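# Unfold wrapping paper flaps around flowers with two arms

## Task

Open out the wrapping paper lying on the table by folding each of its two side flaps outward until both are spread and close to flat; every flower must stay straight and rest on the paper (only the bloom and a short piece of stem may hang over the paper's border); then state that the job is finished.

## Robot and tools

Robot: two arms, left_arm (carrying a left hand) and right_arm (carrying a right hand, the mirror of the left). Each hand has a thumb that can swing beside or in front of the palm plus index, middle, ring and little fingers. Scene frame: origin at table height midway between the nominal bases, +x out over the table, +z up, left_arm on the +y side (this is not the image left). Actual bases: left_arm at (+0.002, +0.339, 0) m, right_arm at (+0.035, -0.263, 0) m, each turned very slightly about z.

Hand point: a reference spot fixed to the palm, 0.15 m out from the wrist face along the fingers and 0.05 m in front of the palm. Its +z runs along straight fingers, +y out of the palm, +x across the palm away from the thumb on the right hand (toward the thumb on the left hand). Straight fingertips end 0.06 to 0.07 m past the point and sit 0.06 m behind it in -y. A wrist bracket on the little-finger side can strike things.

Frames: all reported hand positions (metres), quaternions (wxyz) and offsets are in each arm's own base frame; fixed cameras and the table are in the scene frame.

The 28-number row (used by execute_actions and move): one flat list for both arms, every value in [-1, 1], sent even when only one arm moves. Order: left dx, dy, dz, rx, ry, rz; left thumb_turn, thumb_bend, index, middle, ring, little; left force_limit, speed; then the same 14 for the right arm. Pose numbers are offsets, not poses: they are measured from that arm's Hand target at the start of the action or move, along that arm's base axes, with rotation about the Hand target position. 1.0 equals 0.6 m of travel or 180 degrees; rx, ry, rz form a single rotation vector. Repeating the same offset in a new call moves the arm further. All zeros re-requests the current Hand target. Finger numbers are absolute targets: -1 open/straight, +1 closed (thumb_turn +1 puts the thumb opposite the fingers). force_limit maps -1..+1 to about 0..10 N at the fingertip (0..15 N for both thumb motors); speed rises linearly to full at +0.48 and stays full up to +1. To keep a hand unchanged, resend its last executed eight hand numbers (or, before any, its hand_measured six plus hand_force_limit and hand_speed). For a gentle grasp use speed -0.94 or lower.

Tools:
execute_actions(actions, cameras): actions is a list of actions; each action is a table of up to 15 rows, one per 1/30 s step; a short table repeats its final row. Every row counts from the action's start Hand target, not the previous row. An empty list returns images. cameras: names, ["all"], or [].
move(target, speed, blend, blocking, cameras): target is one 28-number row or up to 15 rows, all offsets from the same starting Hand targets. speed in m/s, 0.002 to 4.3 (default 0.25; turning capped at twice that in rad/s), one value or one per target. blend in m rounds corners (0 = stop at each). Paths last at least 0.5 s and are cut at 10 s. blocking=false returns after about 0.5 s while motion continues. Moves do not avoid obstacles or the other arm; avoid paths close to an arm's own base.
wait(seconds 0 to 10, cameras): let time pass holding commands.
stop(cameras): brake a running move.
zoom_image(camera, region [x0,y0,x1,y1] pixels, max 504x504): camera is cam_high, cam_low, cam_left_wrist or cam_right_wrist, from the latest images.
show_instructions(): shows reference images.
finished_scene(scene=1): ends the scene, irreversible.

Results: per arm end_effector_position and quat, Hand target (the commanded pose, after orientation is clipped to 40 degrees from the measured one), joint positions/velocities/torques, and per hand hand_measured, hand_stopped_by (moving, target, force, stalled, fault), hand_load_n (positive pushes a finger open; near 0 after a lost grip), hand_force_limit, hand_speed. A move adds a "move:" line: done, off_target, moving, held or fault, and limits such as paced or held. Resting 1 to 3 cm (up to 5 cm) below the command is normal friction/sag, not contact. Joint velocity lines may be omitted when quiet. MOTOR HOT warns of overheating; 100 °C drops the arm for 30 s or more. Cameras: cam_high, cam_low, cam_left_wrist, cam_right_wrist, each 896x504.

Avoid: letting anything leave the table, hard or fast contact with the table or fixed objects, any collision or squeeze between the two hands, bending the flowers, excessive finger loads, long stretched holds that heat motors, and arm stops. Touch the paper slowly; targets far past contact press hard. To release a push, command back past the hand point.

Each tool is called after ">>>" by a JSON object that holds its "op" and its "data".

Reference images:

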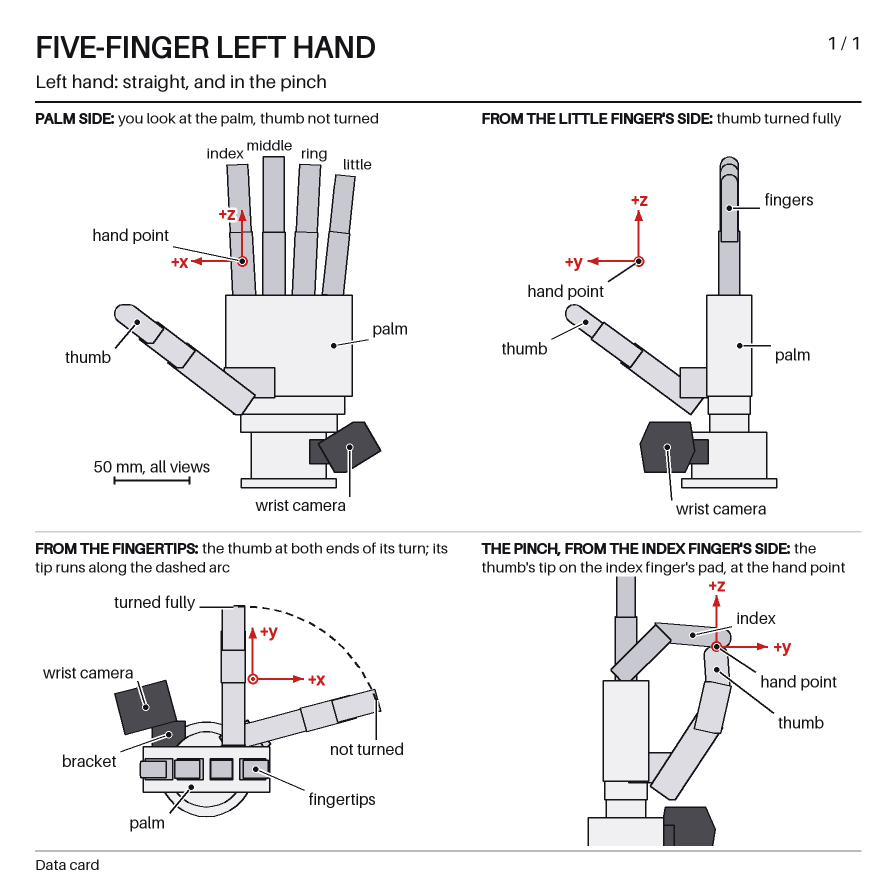

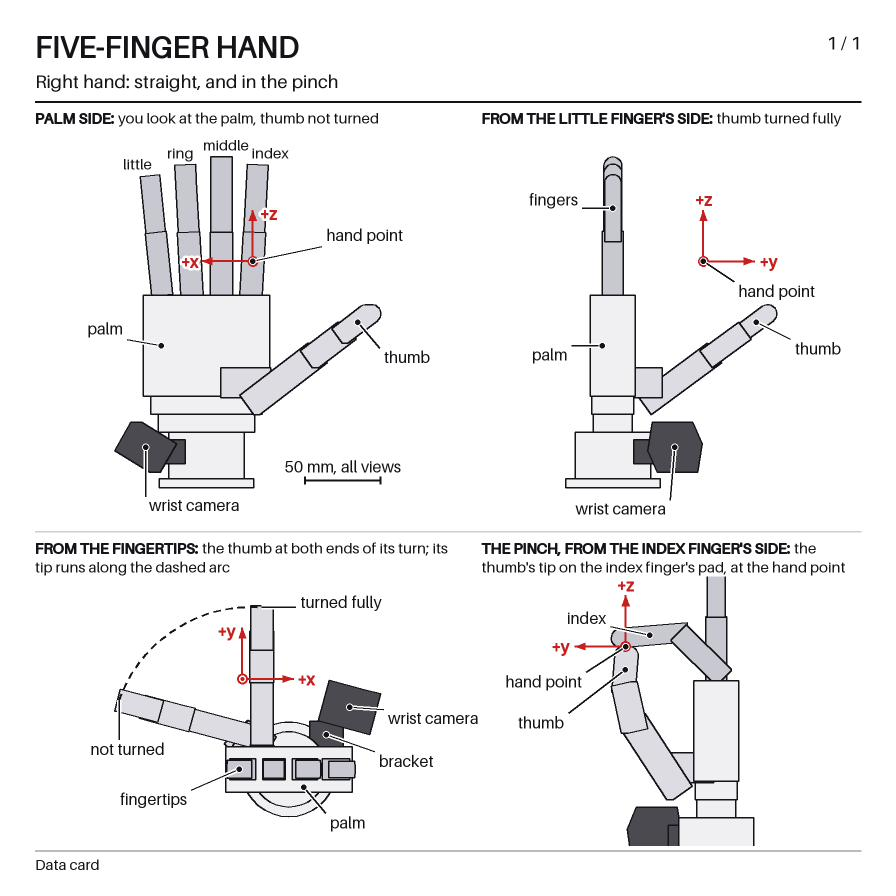

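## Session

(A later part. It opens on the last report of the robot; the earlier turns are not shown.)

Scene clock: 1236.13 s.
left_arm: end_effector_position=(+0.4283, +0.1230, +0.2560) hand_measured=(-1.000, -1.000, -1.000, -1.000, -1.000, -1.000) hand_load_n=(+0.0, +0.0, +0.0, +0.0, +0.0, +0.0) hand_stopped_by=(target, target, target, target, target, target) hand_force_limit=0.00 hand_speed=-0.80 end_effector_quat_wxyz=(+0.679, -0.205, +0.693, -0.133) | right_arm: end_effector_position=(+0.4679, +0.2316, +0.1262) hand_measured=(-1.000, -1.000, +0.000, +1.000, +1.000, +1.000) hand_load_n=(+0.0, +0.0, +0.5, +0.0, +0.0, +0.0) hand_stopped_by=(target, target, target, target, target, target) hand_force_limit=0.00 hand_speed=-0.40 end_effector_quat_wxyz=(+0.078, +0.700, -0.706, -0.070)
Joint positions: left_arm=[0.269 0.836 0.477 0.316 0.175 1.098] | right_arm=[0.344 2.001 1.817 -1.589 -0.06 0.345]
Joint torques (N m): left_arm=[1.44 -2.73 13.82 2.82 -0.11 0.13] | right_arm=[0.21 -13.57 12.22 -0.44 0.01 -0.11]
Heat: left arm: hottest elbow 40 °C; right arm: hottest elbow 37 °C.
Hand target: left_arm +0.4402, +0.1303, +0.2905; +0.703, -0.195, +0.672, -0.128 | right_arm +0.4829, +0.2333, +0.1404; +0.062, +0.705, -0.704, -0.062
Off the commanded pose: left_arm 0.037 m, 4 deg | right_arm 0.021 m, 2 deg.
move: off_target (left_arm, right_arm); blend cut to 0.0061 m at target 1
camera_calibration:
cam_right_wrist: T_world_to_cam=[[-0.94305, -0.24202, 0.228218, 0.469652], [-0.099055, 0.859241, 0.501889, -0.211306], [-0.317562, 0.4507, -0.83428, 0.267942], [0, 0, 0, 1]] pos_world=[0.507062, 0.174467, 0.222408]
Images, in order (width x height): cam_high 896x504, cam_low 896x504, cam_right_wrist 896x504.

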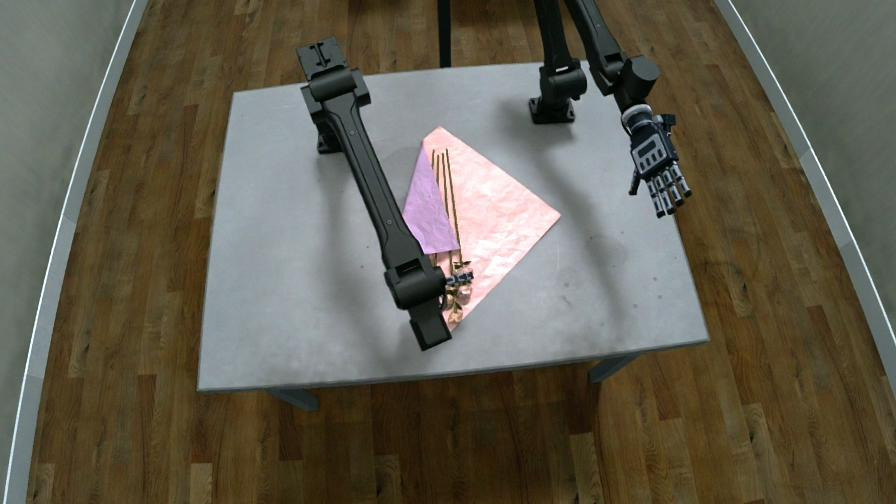

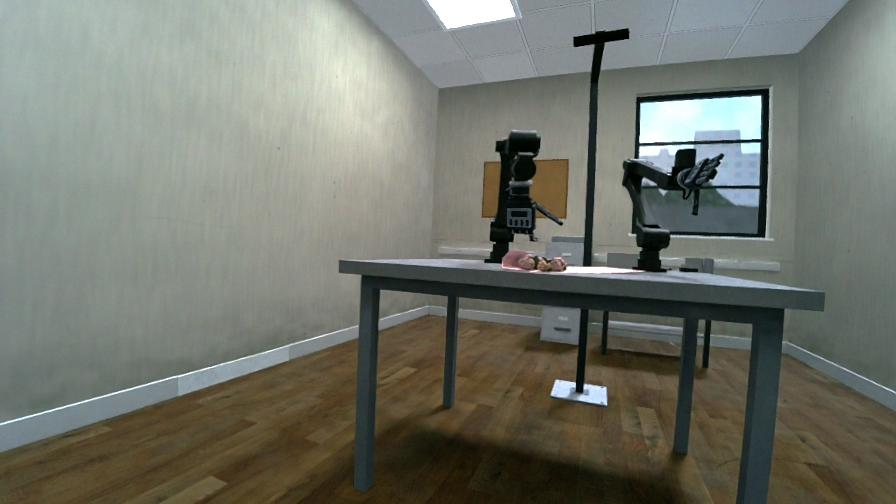

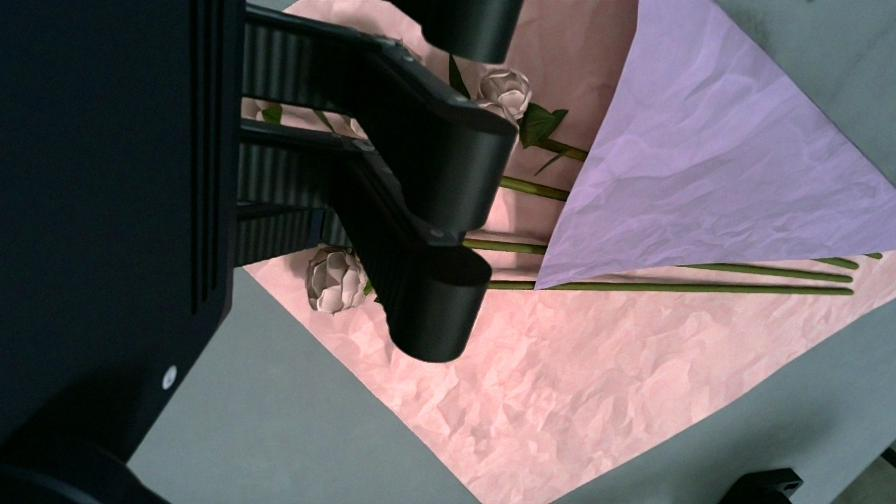

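>>> {"op": "move", "data": {"target": [0, 0, 0, 0, 0, 0, -1, -1, -1, -1, -1, -1, 0, -0.8, 0.025, -0.129, 0.0, 0, 0, 0, -1, -1, 0, 1, 1, 1, 0, -0.4], "speed": 0.12, "cameras": ["cam_low", "cam_high", "cam_right_wrist"]}}

>>> {"op": "zoom_image", "data": {"camera": "cam_low", "region": [460, 190, 620, 280]}}

>>> {"op": "zoom_image", "data": {"camera": "cam_high", "region": [360, 200, 500, 350]}}

>>> {"op": "zoom_image", "data": {"camera": "cam_right_wrist", "region": [300, 30, 800, 480]}}

Scene clock: 1301.17 s.
left_arm: end_effector_position=(+0.4283, +0.1230, +0.2560) hand_measured=(-1.000, -1.000, -1.000, -1.000, -1.000, -1.000) hand_load_n=(+0.0, +0.0, +0.0, +0.0, +0.0, +0.0) hand_stopped_by=(target, target, target, target, target, target) hand_force_limit=0.00 hand_speed=-0.80 end_effector_quat_wxyz=(+0.679, -0.205, +0.693, -0.133) | right_arm: end_effector_position=(+0.4913, +0.1541, +0.1258) hand_measured=(-1.000, -1.000, +0.000, +1.000, +1.000, +1.000) hand_load_n=(+0.0, +0.0, +0.0, +0.0, +0.0, +0.0) hand_stopped_by=(target, target, target, target, target, target) hand_force_limit=0.00 hand_speed=-0.40 end_effector_quat_wxyz=(+0.075, +0.698, -0.708, -0.070)
Joint positions: left_arm=[0.269 0.836 0.477 0.316 0.175 1.098] | right_arm=[0.207 2.001 1.817 -1.589 -0.037 0.218]
Joint torques (N m): left_arm=[1.44 -2.73 13.81 2.82 -0.11 0.13] | right_arm=[1.2 -15.27 10 -0.38 -0.04 -0.11]
Heat: left arm: hottest elbow 40 °C; right arm: hottest elbow 41 °C.
Hand target: left_arm +0.4402, +0.1303, +0.2905; +0.703, -0.195, +0.672, -0.128 | right_arm +0.4979, +0.1559, +0.1404; +0.062, +0.705, -0.704, -0.062
Off the commanded pose: left_arm 0.037 m, 4 deg | right_arm 0.016 m, 2 deg.
move: off_target (left_arm, right_arm)
camera_calibration:
cam_right_wrist: T_world_to_cam=[[-0.94586, -0.236563, 0.222233, 0.474331], [-0.095697, 0.857505, 0.505496, -0.144034], [-0.310147, 0.456862, -0.833718, 0.305273], [0, 0, 0, 1]] pos_world=[0.529546, 0.0962512, 0.221908]
Images, in order (width x height): cam_high 896x504, cam_low 896x504, cam_right_wrist 896x504.

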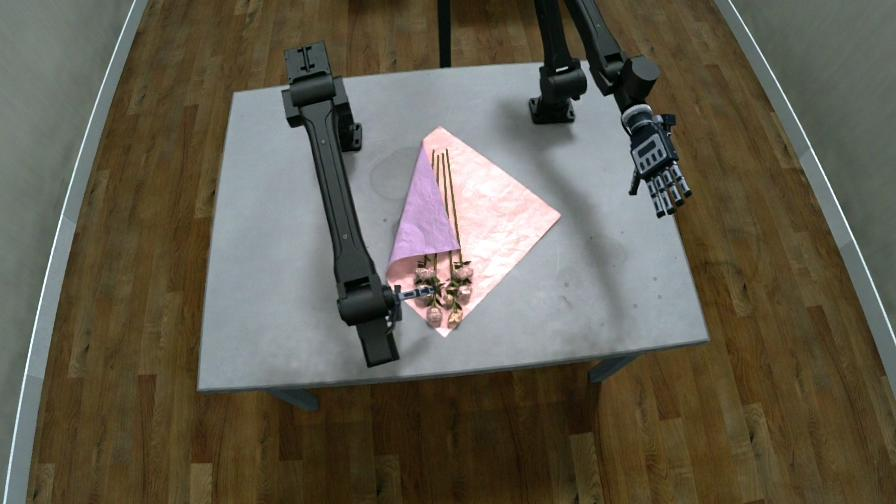

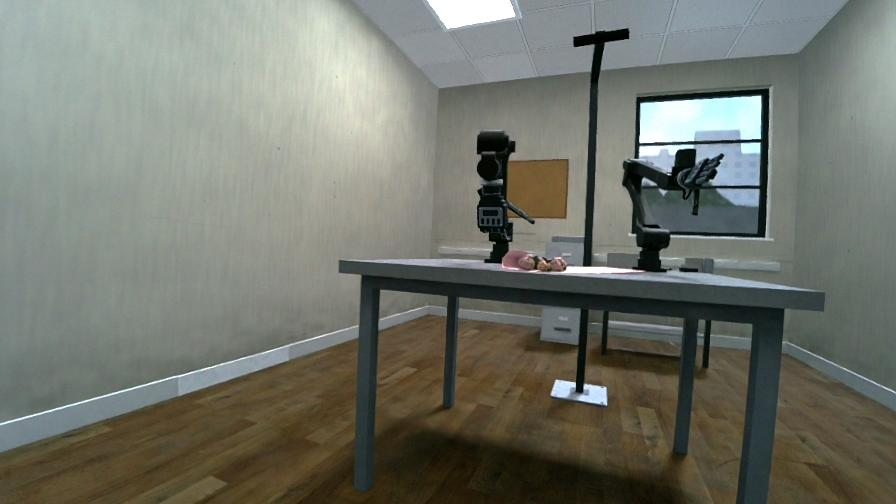

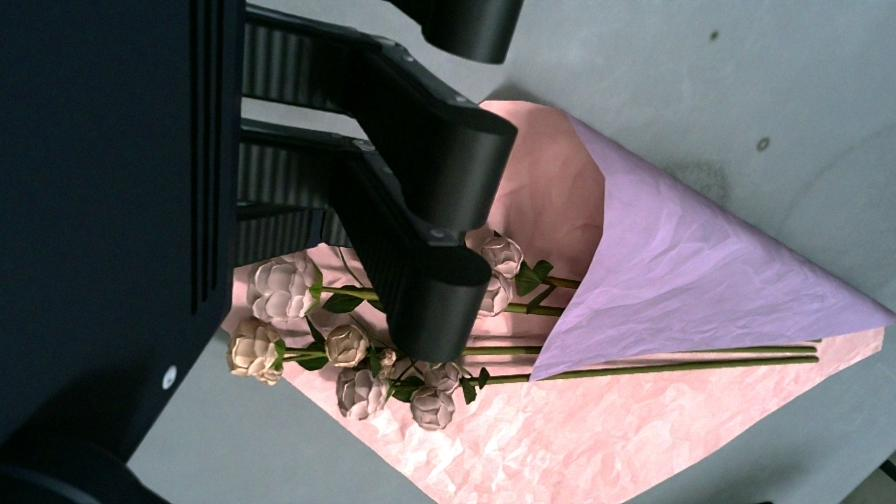

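Scaled by 3.150.

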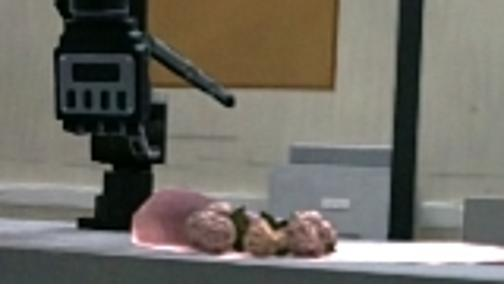

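Scaled by 3.360.

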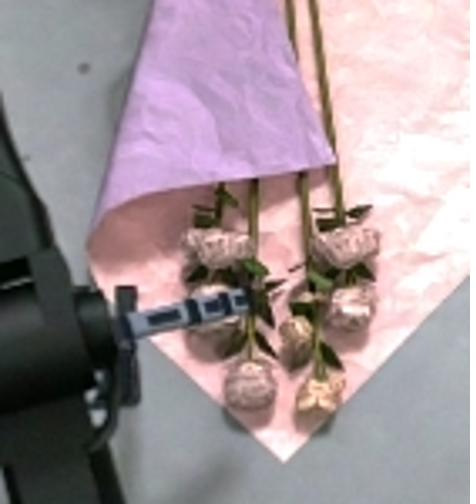

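Scaled by 1.008.

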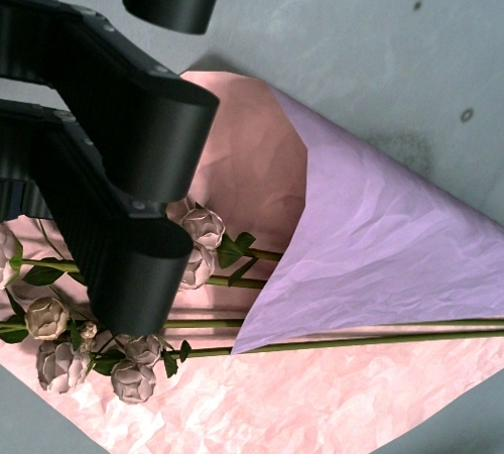

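>>> {"op": "move", "data": {"target": [0, 0, 0, 0, 0, 0, -1, -1, -1, -1, -1, -1, 0, -0.8, -0.005, 0.025, -0.152, 0, 0, 0, -1, -1, 0, 1, 1, 1, 0, -0.4], "speed": 0.1, "cameras": ["cam_low", "cam_high", "cam_right_wrist"]}}

>>> {"op": "zoom_image", "data": {"camera": "cam_low", "region": [460, 190, 580, 280]}}

>>> {"op": "zoom_image", "data": {"camera": "cam_right_wrist", "region": [300, 30, 800, 480]}}

Scene clock: 1332.97 s.
left_arm: end_effector_position=(+0.4283, +0.1230, +0.2560) hand_measured=(-1.000, -1.000, -1.000, -1.000, -1.000, -1.000) hand_load_n=(+0.0, +0.0, +0.0, +0.0, +0.0, +0.0) hand_stopped_by=(target, target, target, target, target, target) hand_force_limit=0.00 hand_speed=-0.80 end_effector_quat_wxyz=(+0.679, -0.205, +0.693, -0.133) | right_arm: end_effector_position=(+0.4947, +0.1670, +0.0514) hand_measured=(-1.000, -1.000, +0.000, +1.000, +1.000, +1.000) hand_load_n=(+0.0, +0.0, +0.0, +0.0, +0.0, +0.0) hand_stopped_by=(target, target, target, target, target, target) hand_force_limit=0.00 hand_speed=-0.40 end_effector_quat_wxyz=(+0.064, +0.707, -0.701, -0.062)
Joint positions: left_arm=[0.269 0.836 0.477 0.316 0.175 1.098] | right_arm=[0.23 2.055 1.709 -1.401 -0.037 0.218]
Joint torques (N m): left_arm=[1.44 -2.78 13.82 2.82 -0.11 0.13] | right_arm=[1.32 -14.45 6.67 0.42 -0.24 0.09]
Heat: left arm: hottest elbow 40 °C; right arm: hottest elbow 39 °C.
Hand target: left_arm +0.4402, +0.1303, +0.2905; +0.703, -0.195, +0.672, -0.128 | right_arm +0.4948, +0.1710, +0.0490; +0.062, +0.705, -0.704, -0.062
Off the commanded pose: left_arm 0.037 m, 4 deg | right_arm 0.004 m, 0 deg.
move: off_target (left_arm)
camera_calibration:
cam_right_wrist: T_world_to_cam=[[-0.945814, -0.25873, 0.196199, 0.502126], [-0.127859, 0.852172, 0.507401, -0.100423], [-0.298475, 0.454821, -0.839077, 0.233341], [0, 0, 0, 1]] pos_world=[0.531725, 0.109364, 0.148229]
Images, in order (width x height): cam_high 896x504, cam_low 896x504, cam_right_wrist 896x504.

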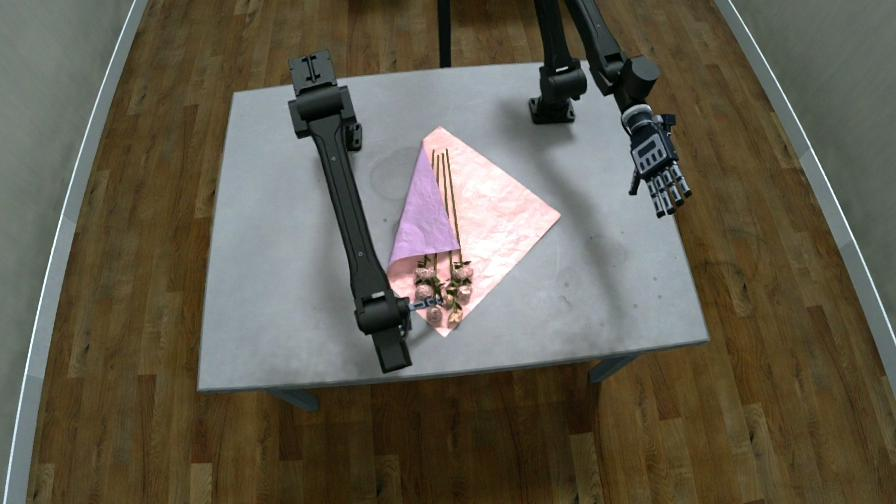

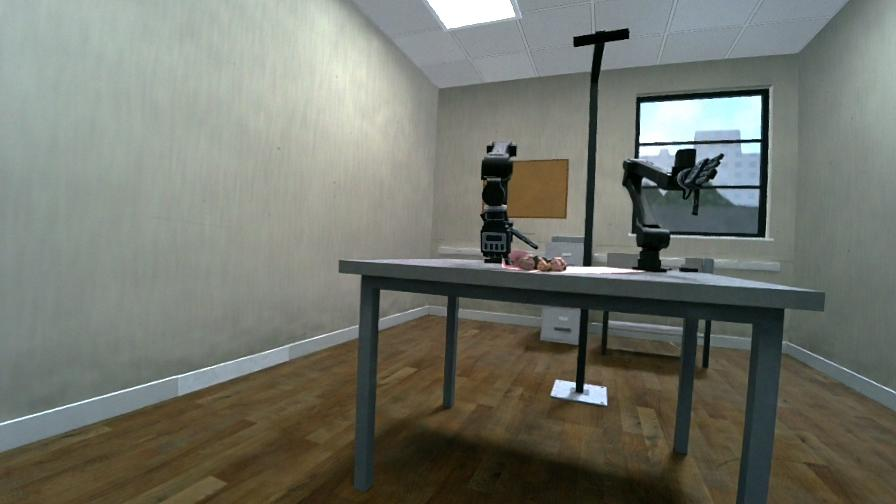

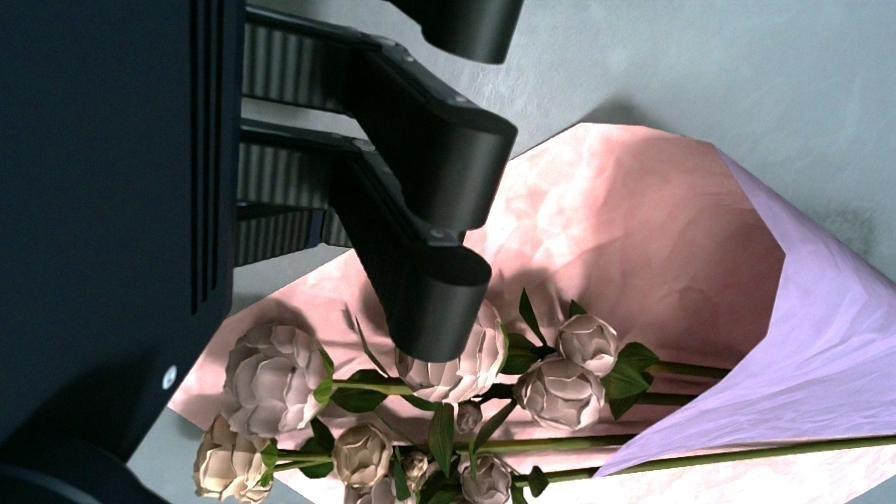

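Scaled by 4.200.

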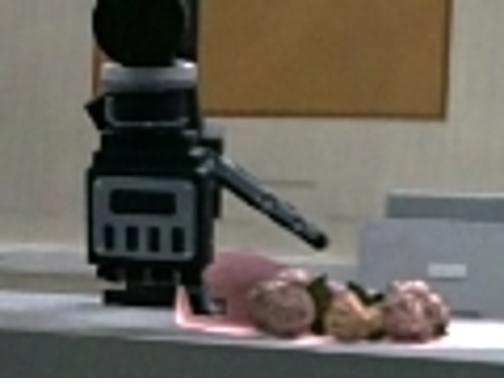

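Scaled by 1.008.

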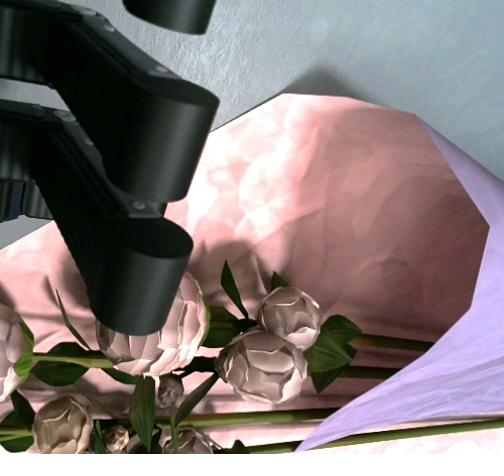

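>>> {"op": "move", "data": {"target": [0, 0, 0, 0, 0, 0, -1, -1, -1, -1, -1, -1, 0, -0.8, -0.22, 0.0, 0.004, 0, 0, 0, -1, -1, 0, 1, 1, 1, 0, -0.4], "speed": 0.08, "cameras": ["cam_low", "cam_high", "cam_right_wrist"]}}

>>> {"op": "zoom_image", "data": {"camera": "cam_low", "region": [460, 190, 580, 280]}}

>>> {"op": "zoom_image", "data": {"camera": "cam_right_wrist", "region": [230, 30, 730, 480]}}

Scene clock: 1355.67 s.
left_arm: end_effector_position=(+0.4283, +0.1230, +0.2560) hand_measured=(-1.000, -1.000, -1.000, -1.000, -1.000, -1.000) hand_load_n=(+0.0, +0.0, +0.0, +0.0, +0.0, +0.0) hand_stopped_by=(target, target, target, target, target, target) hand_force_limit=0.00 hand_speed=-0.80 end_effector_quat_wxyz=(+0.679, -0.205, +0.693, -0.133) | right_arm: end_effector_position=(+0.3632, +0.1675, +0.0494) hand_measured=(-1.000, -1.000, +0.000, +1.000, +1.000, +1.000) hand_load_n=(+0.0, +0.0, +0.0, +0.0, +0.0, +0.0) hand_stopped_by=(target, target, target, target, target, target) hand_force_limit=0.00 hand_speed=-0.40 end_effector_quat_wxyz=(+0.069, +0.707, -0.701, -0.064)
Joint positions: left_arm=[0.269 0.836 0.477 0.316 0.175 1.098] | right_arm=[0.294 1.761 1.247 -1.239 -0.048 0.281]
Joint torques (N m): left_arm=[1.38 -2.78 13.81 2.82 -0.11 0.13] | right_arm=[1.03 -11.69 5.78 0.53 -0.26 0.12]
Heat: left arm: hottest elbow 40 °C; right arm: hottest elbow 36 °C.
Hand target: left_arm +0.4402, +0.1303, +0.2905; +0.703, -0.195, +0.672, -0.128 | right_arm +0.3629, +0.1709, +0.0514; +0.062, +0.705, -0.704, -0.062
Off the commanded pose: left_arm 0.037 m, 4 deg | right_arm 0.004 m, 1 deg.
move: off_target (left_arm)
camera_calibration:
cam_right_wrist: T_world_to_cam=[[-0.943848, -0.25869, 0.205499, 0.377134], [-0.123795, 0.853616, 0.505978, -0.118354], [-0.306308, 0.452127, -0.837709, 0.195341], [0, 0, 0, 1]] pos_world=[0.401141, 0.11027, 0.146023]
Images, in order (width x height): cam_high 896x504, cam_low 896x504, cam_right_wrist 896x504.

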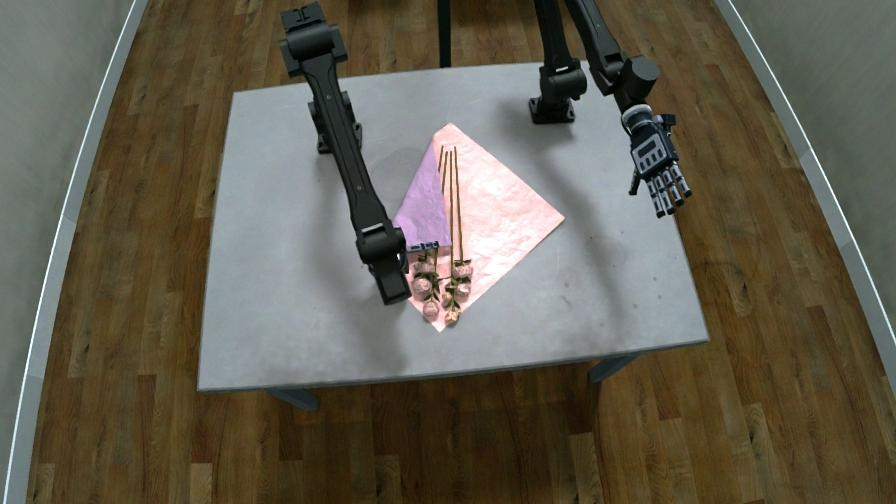

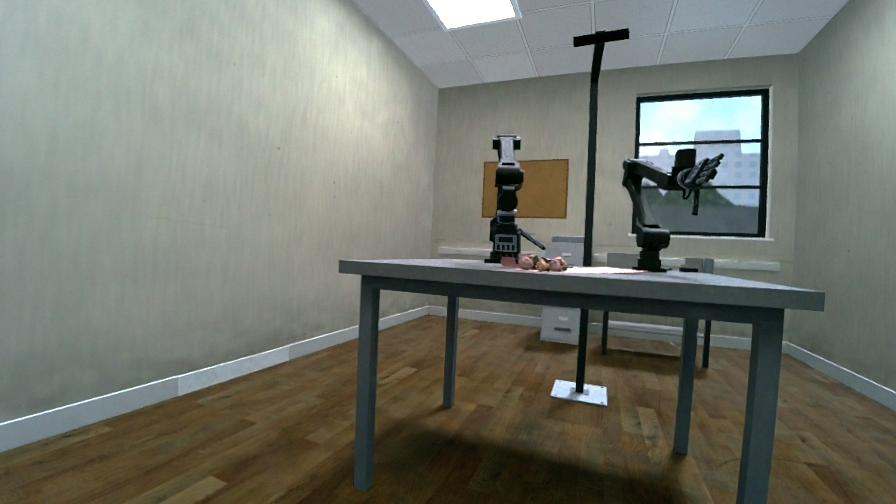

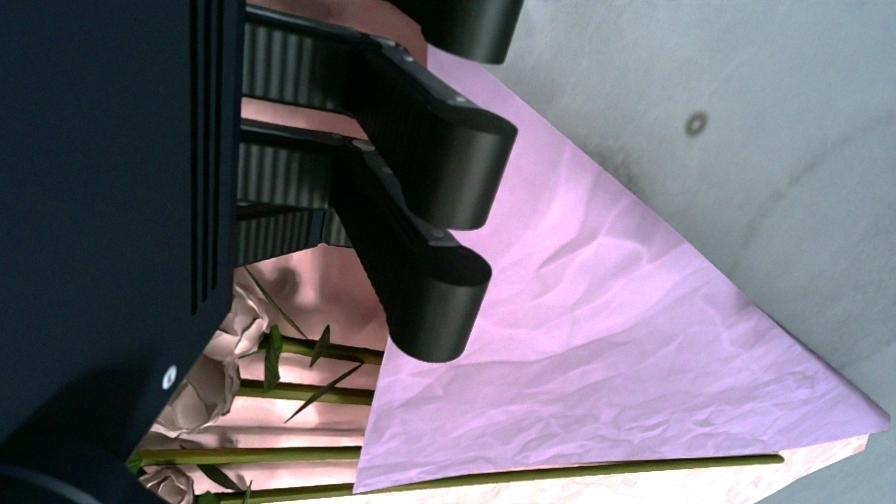

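Scaled by 4.200.

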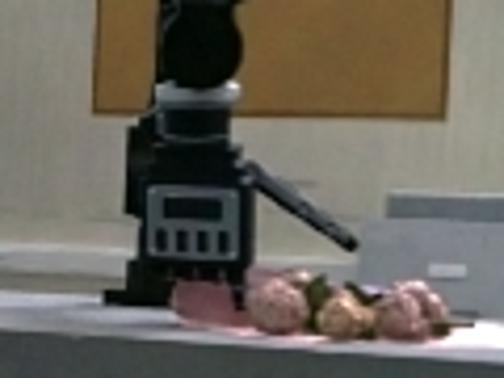

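Scaled by 1.008.

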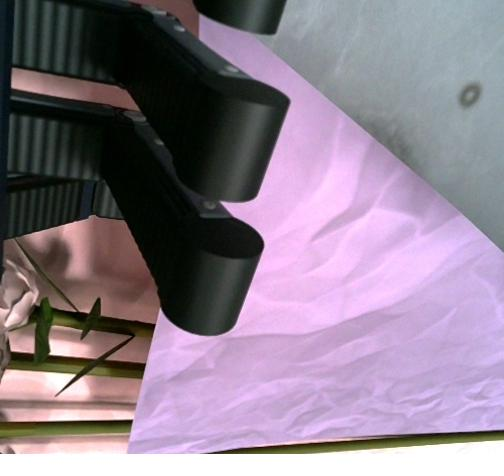

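>>> {"op": "move", "data": {"target": [0, 0, 0, 0, 0, 0, -1, -1, -1, -1, -1, -1, 0, -0.8, 0.02, 0.015, 0.11, 0, 0, 0, -1, -1, 0, 1, 1, 1, 0, -0.4], "speed": 0.08, "cameras": ["cam_low", "cam_high", "cam_right_wrist"]}}

>>> {"op": "zoom_image", "data": {"camera": "cam_low", "region": [460, 190, 580, 280]}}

>>> {"op": "zoom_image", "data": {"camera": "cam_high", "region": [360, 200, 500, 350]}}

Scene clock: 1377.33 s.
left_arm: end_effector_position=(+0.4283, +0.1230, +0.2560) hand_measured=(-1.000, -1.000, -1.000, -1.000, -1.000, -1.000) hand_load_n=(+0.0, +0.0, +0.0, +0.0, +0.0, +0.0) hand_stopped_by=(target, target, target, target, target, target) hand_force_limit=0.00 hand_speed=-0.80 end_effector_quat_wxyz=(+0.679, -0.205, +0.693, -0.133) | right_arm: end_effector_position=(+0.3602, +0.1712, +0.1001) hand_measured=(-1.000, -1.000, +0.000, +1.000, +1.000, +1.000) hand_load_n=(+0.0, +0.0, +0.0, +0.0, +0.0, +0.0) hand_stopped_by=(target, target, target, target, target, target) hand_force_limit=0.00 hand_speed=-0.40 end_effector_quat_wxyz=(+0.081, +0.705, -0.701, -0.072)
Joint positions: left_arm=[0.269 0.836 0.477 0.316 0.175 1.098] | right_arm=[0.303 1.719 1.329 -1.391 -0.05 0.291]
Joint torques (N m): left_arm=[1.44 -2.73 13.81 2.82 -0.11 0.13] | right_arm=[1.38 -11.4 10.89 -0.5 -0.28 0.09]
Heat: left arm: hottest elbow 41 °C; right arm: hottest elbow 34 °C.
Hand target: left_arm +0.4402, +0.1303, +0.2905; +0.703, -0.195, +0.672, -0.128 | right_arm +0.3750, +0.1800, +0.1176; +0.062, +0.705, -0.704, -0.062
Off the commanded pose: left_arm 0.037 m, 4 deg | right_arm 0.024 m, 3 deg.
move: off_target (left_arm, right_arm)
camera_calibration:
cam_right_wrist: T_world_to_cam=[[-0.938059, -0.255217, 0.234327, 0.359279], [-0.108059, 0.858089, 0.502003, -0.153543], [-0.329193, 0.445587, -0.832516, 0.244093], [0, 0, 0, 1]] pos_world=[0.400787, 0.114683, 0.196101]
Images, in order (width x height): cam_high 896x504, cam_low 896x504, cam_right_wrist 896x504.

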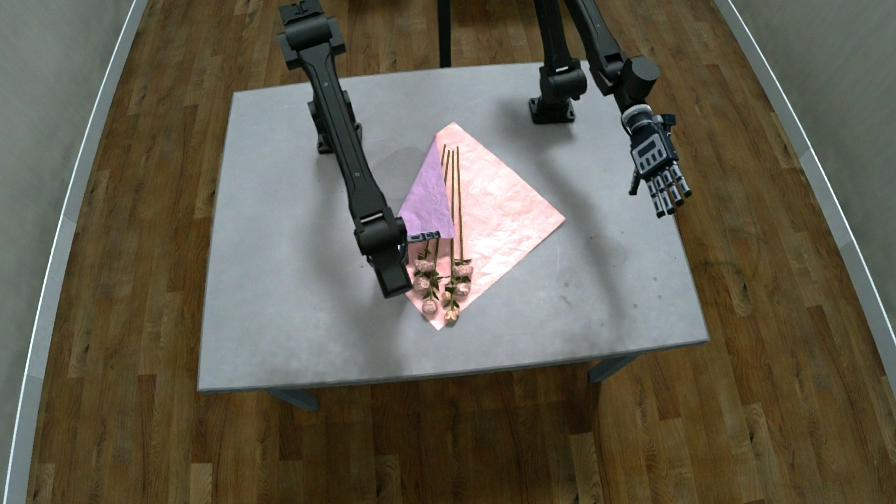

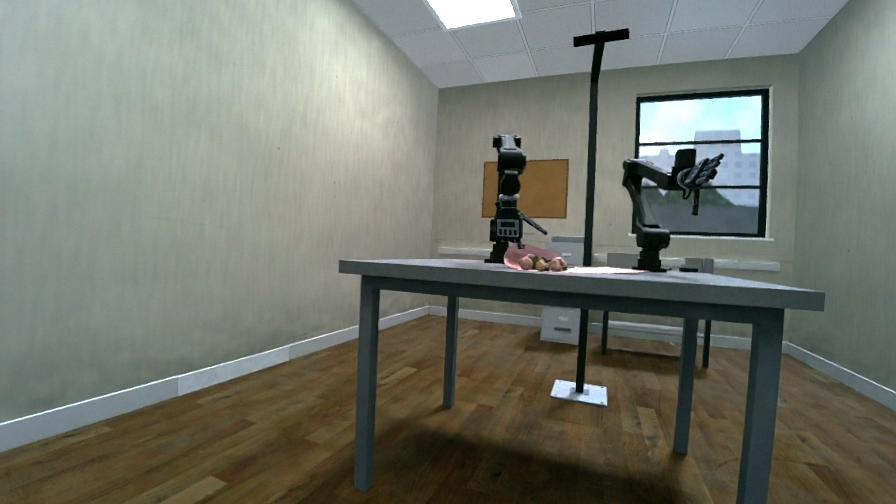

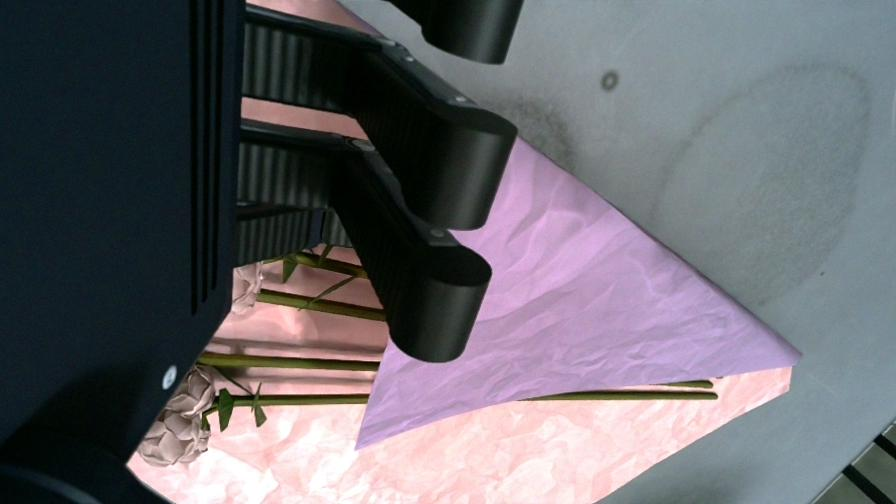

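Scaled by 4.200.

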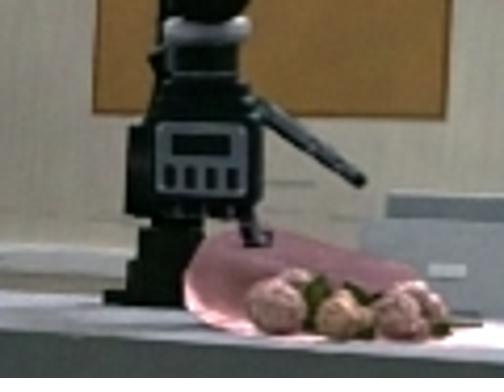

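Scaled by 3.360.

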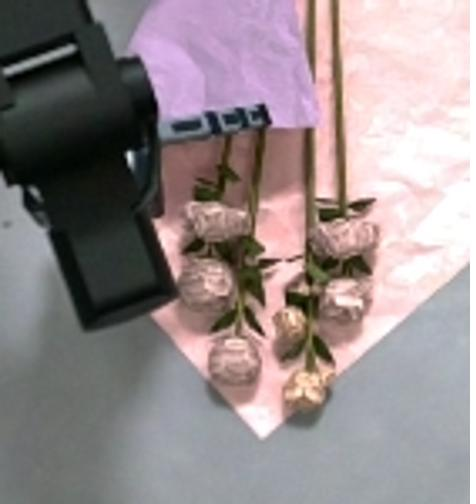

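>>> {"op": "move", "data": {"target": [[-0.067, -0.267, 0.0, -0.3897, 0.2486, -0.158, 1, -1, -1, -1, -1, -1, 0, -0.2, 0, 0, 0, 0, 0, 0, -1, -1, 0, 1, 1, 1, 0, -0.4], [-0.167, -0.417, -0.085, 0.6344, -0.4013, -0.4653, 1, -1, -1, -1, -1, -1, 0, -0.2, 0, 0, 0, 0, 0, 0, -1, -1, 0, 1, 1, 1, 0, -0.4]], "speed": 0.3, "blend": 0.03, "cameras": ["all"]}}

Scene clock: 1497.30 s.
left_arm: end_effector_position=(+0.3404, -0.1160, +0.2416) hand_measured=(+1.000, -1.000, -1.000, -1.000, -1.000, -1.000) hand_load_n=(+0.0, +0.0, +0.0, +0.0, +0.0, +0.0) hand_stopped_by=(target, target, target, target, target, target) hand_force_limit=0.00 hand_speed=-0.20 end_effector_quat_wxyz=(+0.496, +0.868, -0.004, +0.014) | right_arm: end_effector_position=(+0.3602, +0.1712, +0.1001) hand_measured=(-1.000, -1.000, +0.000, +1.000, +1.000, +1.000) hand_load_n=(+0.0, +0.0, +0.0, +0.0, +0.0, +0.0) hand_stopped_by=(target, target, target, target, target, target) hand_force_limit=0.00 hand_speed=-0.40 end_effector_quat_wxyz=(+0.081, +0.705, -0.701, -0.071)
Joint positions: left_arm=[0.262 1.331 0.903 -1.525 0.993 -1.092] | right_arm=[0.303 1.719 1.329 -1.391 -0.05 0.292]
Joint torques (N m): left_arm=[0.03 -6.83 7.43 -0.79 0.76 -0.04] | right_arm=[1.08 -11.4 10.95 -0.53 -0.27 0.12]
Heat: left arm: hottest elbow 42 °C; right arm: hottest elbow 39 °C.
Hand target: left_arm +0.3400, -0.1199, +0.2395; +0.500, +0.866, +0.000, +0.000 | right_arm +0.3750, +0.1800, +0.1176; +0.062, +0.705, -0.704, -0.062
Off the commanded pose: left_arm 0.005 m, 2 deg | right_arm 0.025 m, 3 deg.
move: off_target (right_arm)
camera_calibration:
cam_left_wrist: T_world_to_cam=[[0.217178, 0.520609, -0.825712, 0.177225], [0.84128, 0.329182, 0.428821, -0.352363], [0.495058, -0.787785, -0.366487, -0.0567712], [0, 0, 0, 1]] pos_world=[0.286051, -0.0209968, 0.276631]
cam_right_wrist: T_world_to_cam=[[-0.938162, -0.254861, 0.234304, 0.359284], [-0.107752, 0.858138, 0.501985, -0.153668], [-0.329002, 0.445696, -0.832534, 0.244007], [0, 0, 0, 1]] pos_world=[0.400787, 0.114683, 0.196101]

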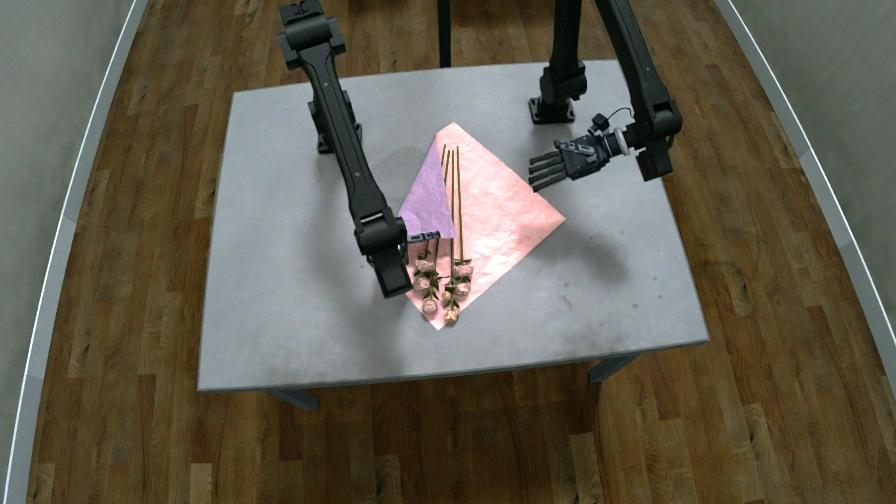

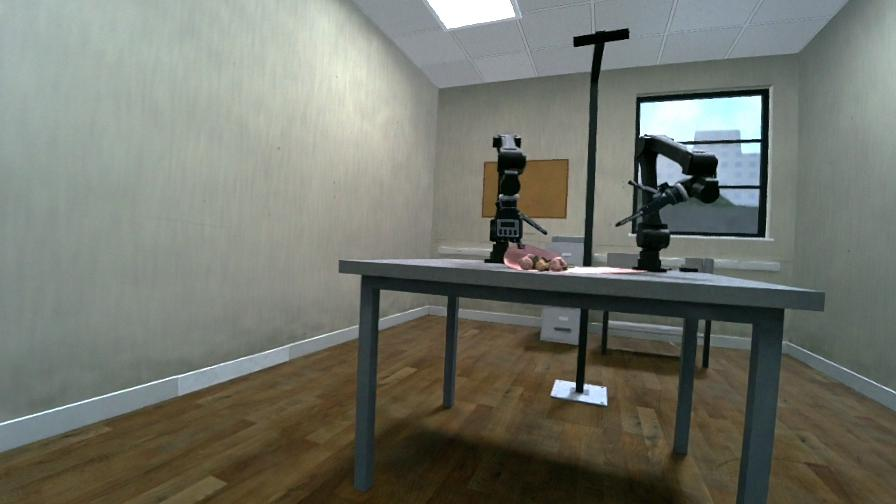

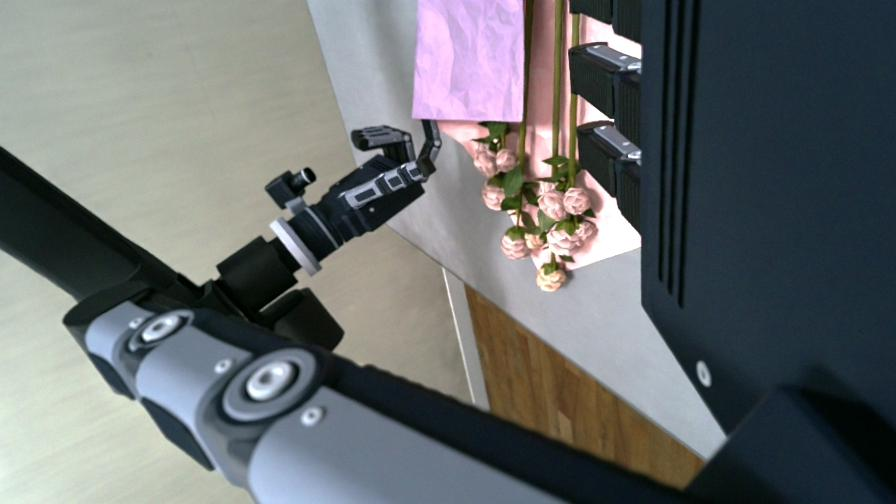

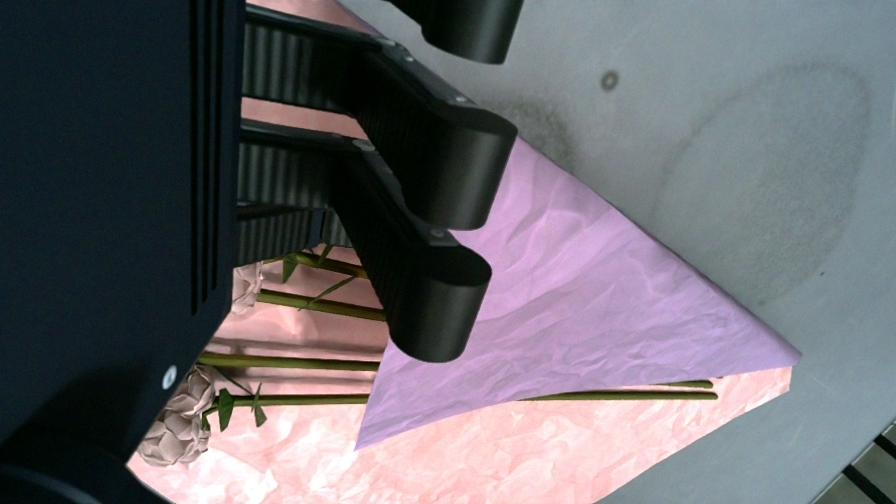

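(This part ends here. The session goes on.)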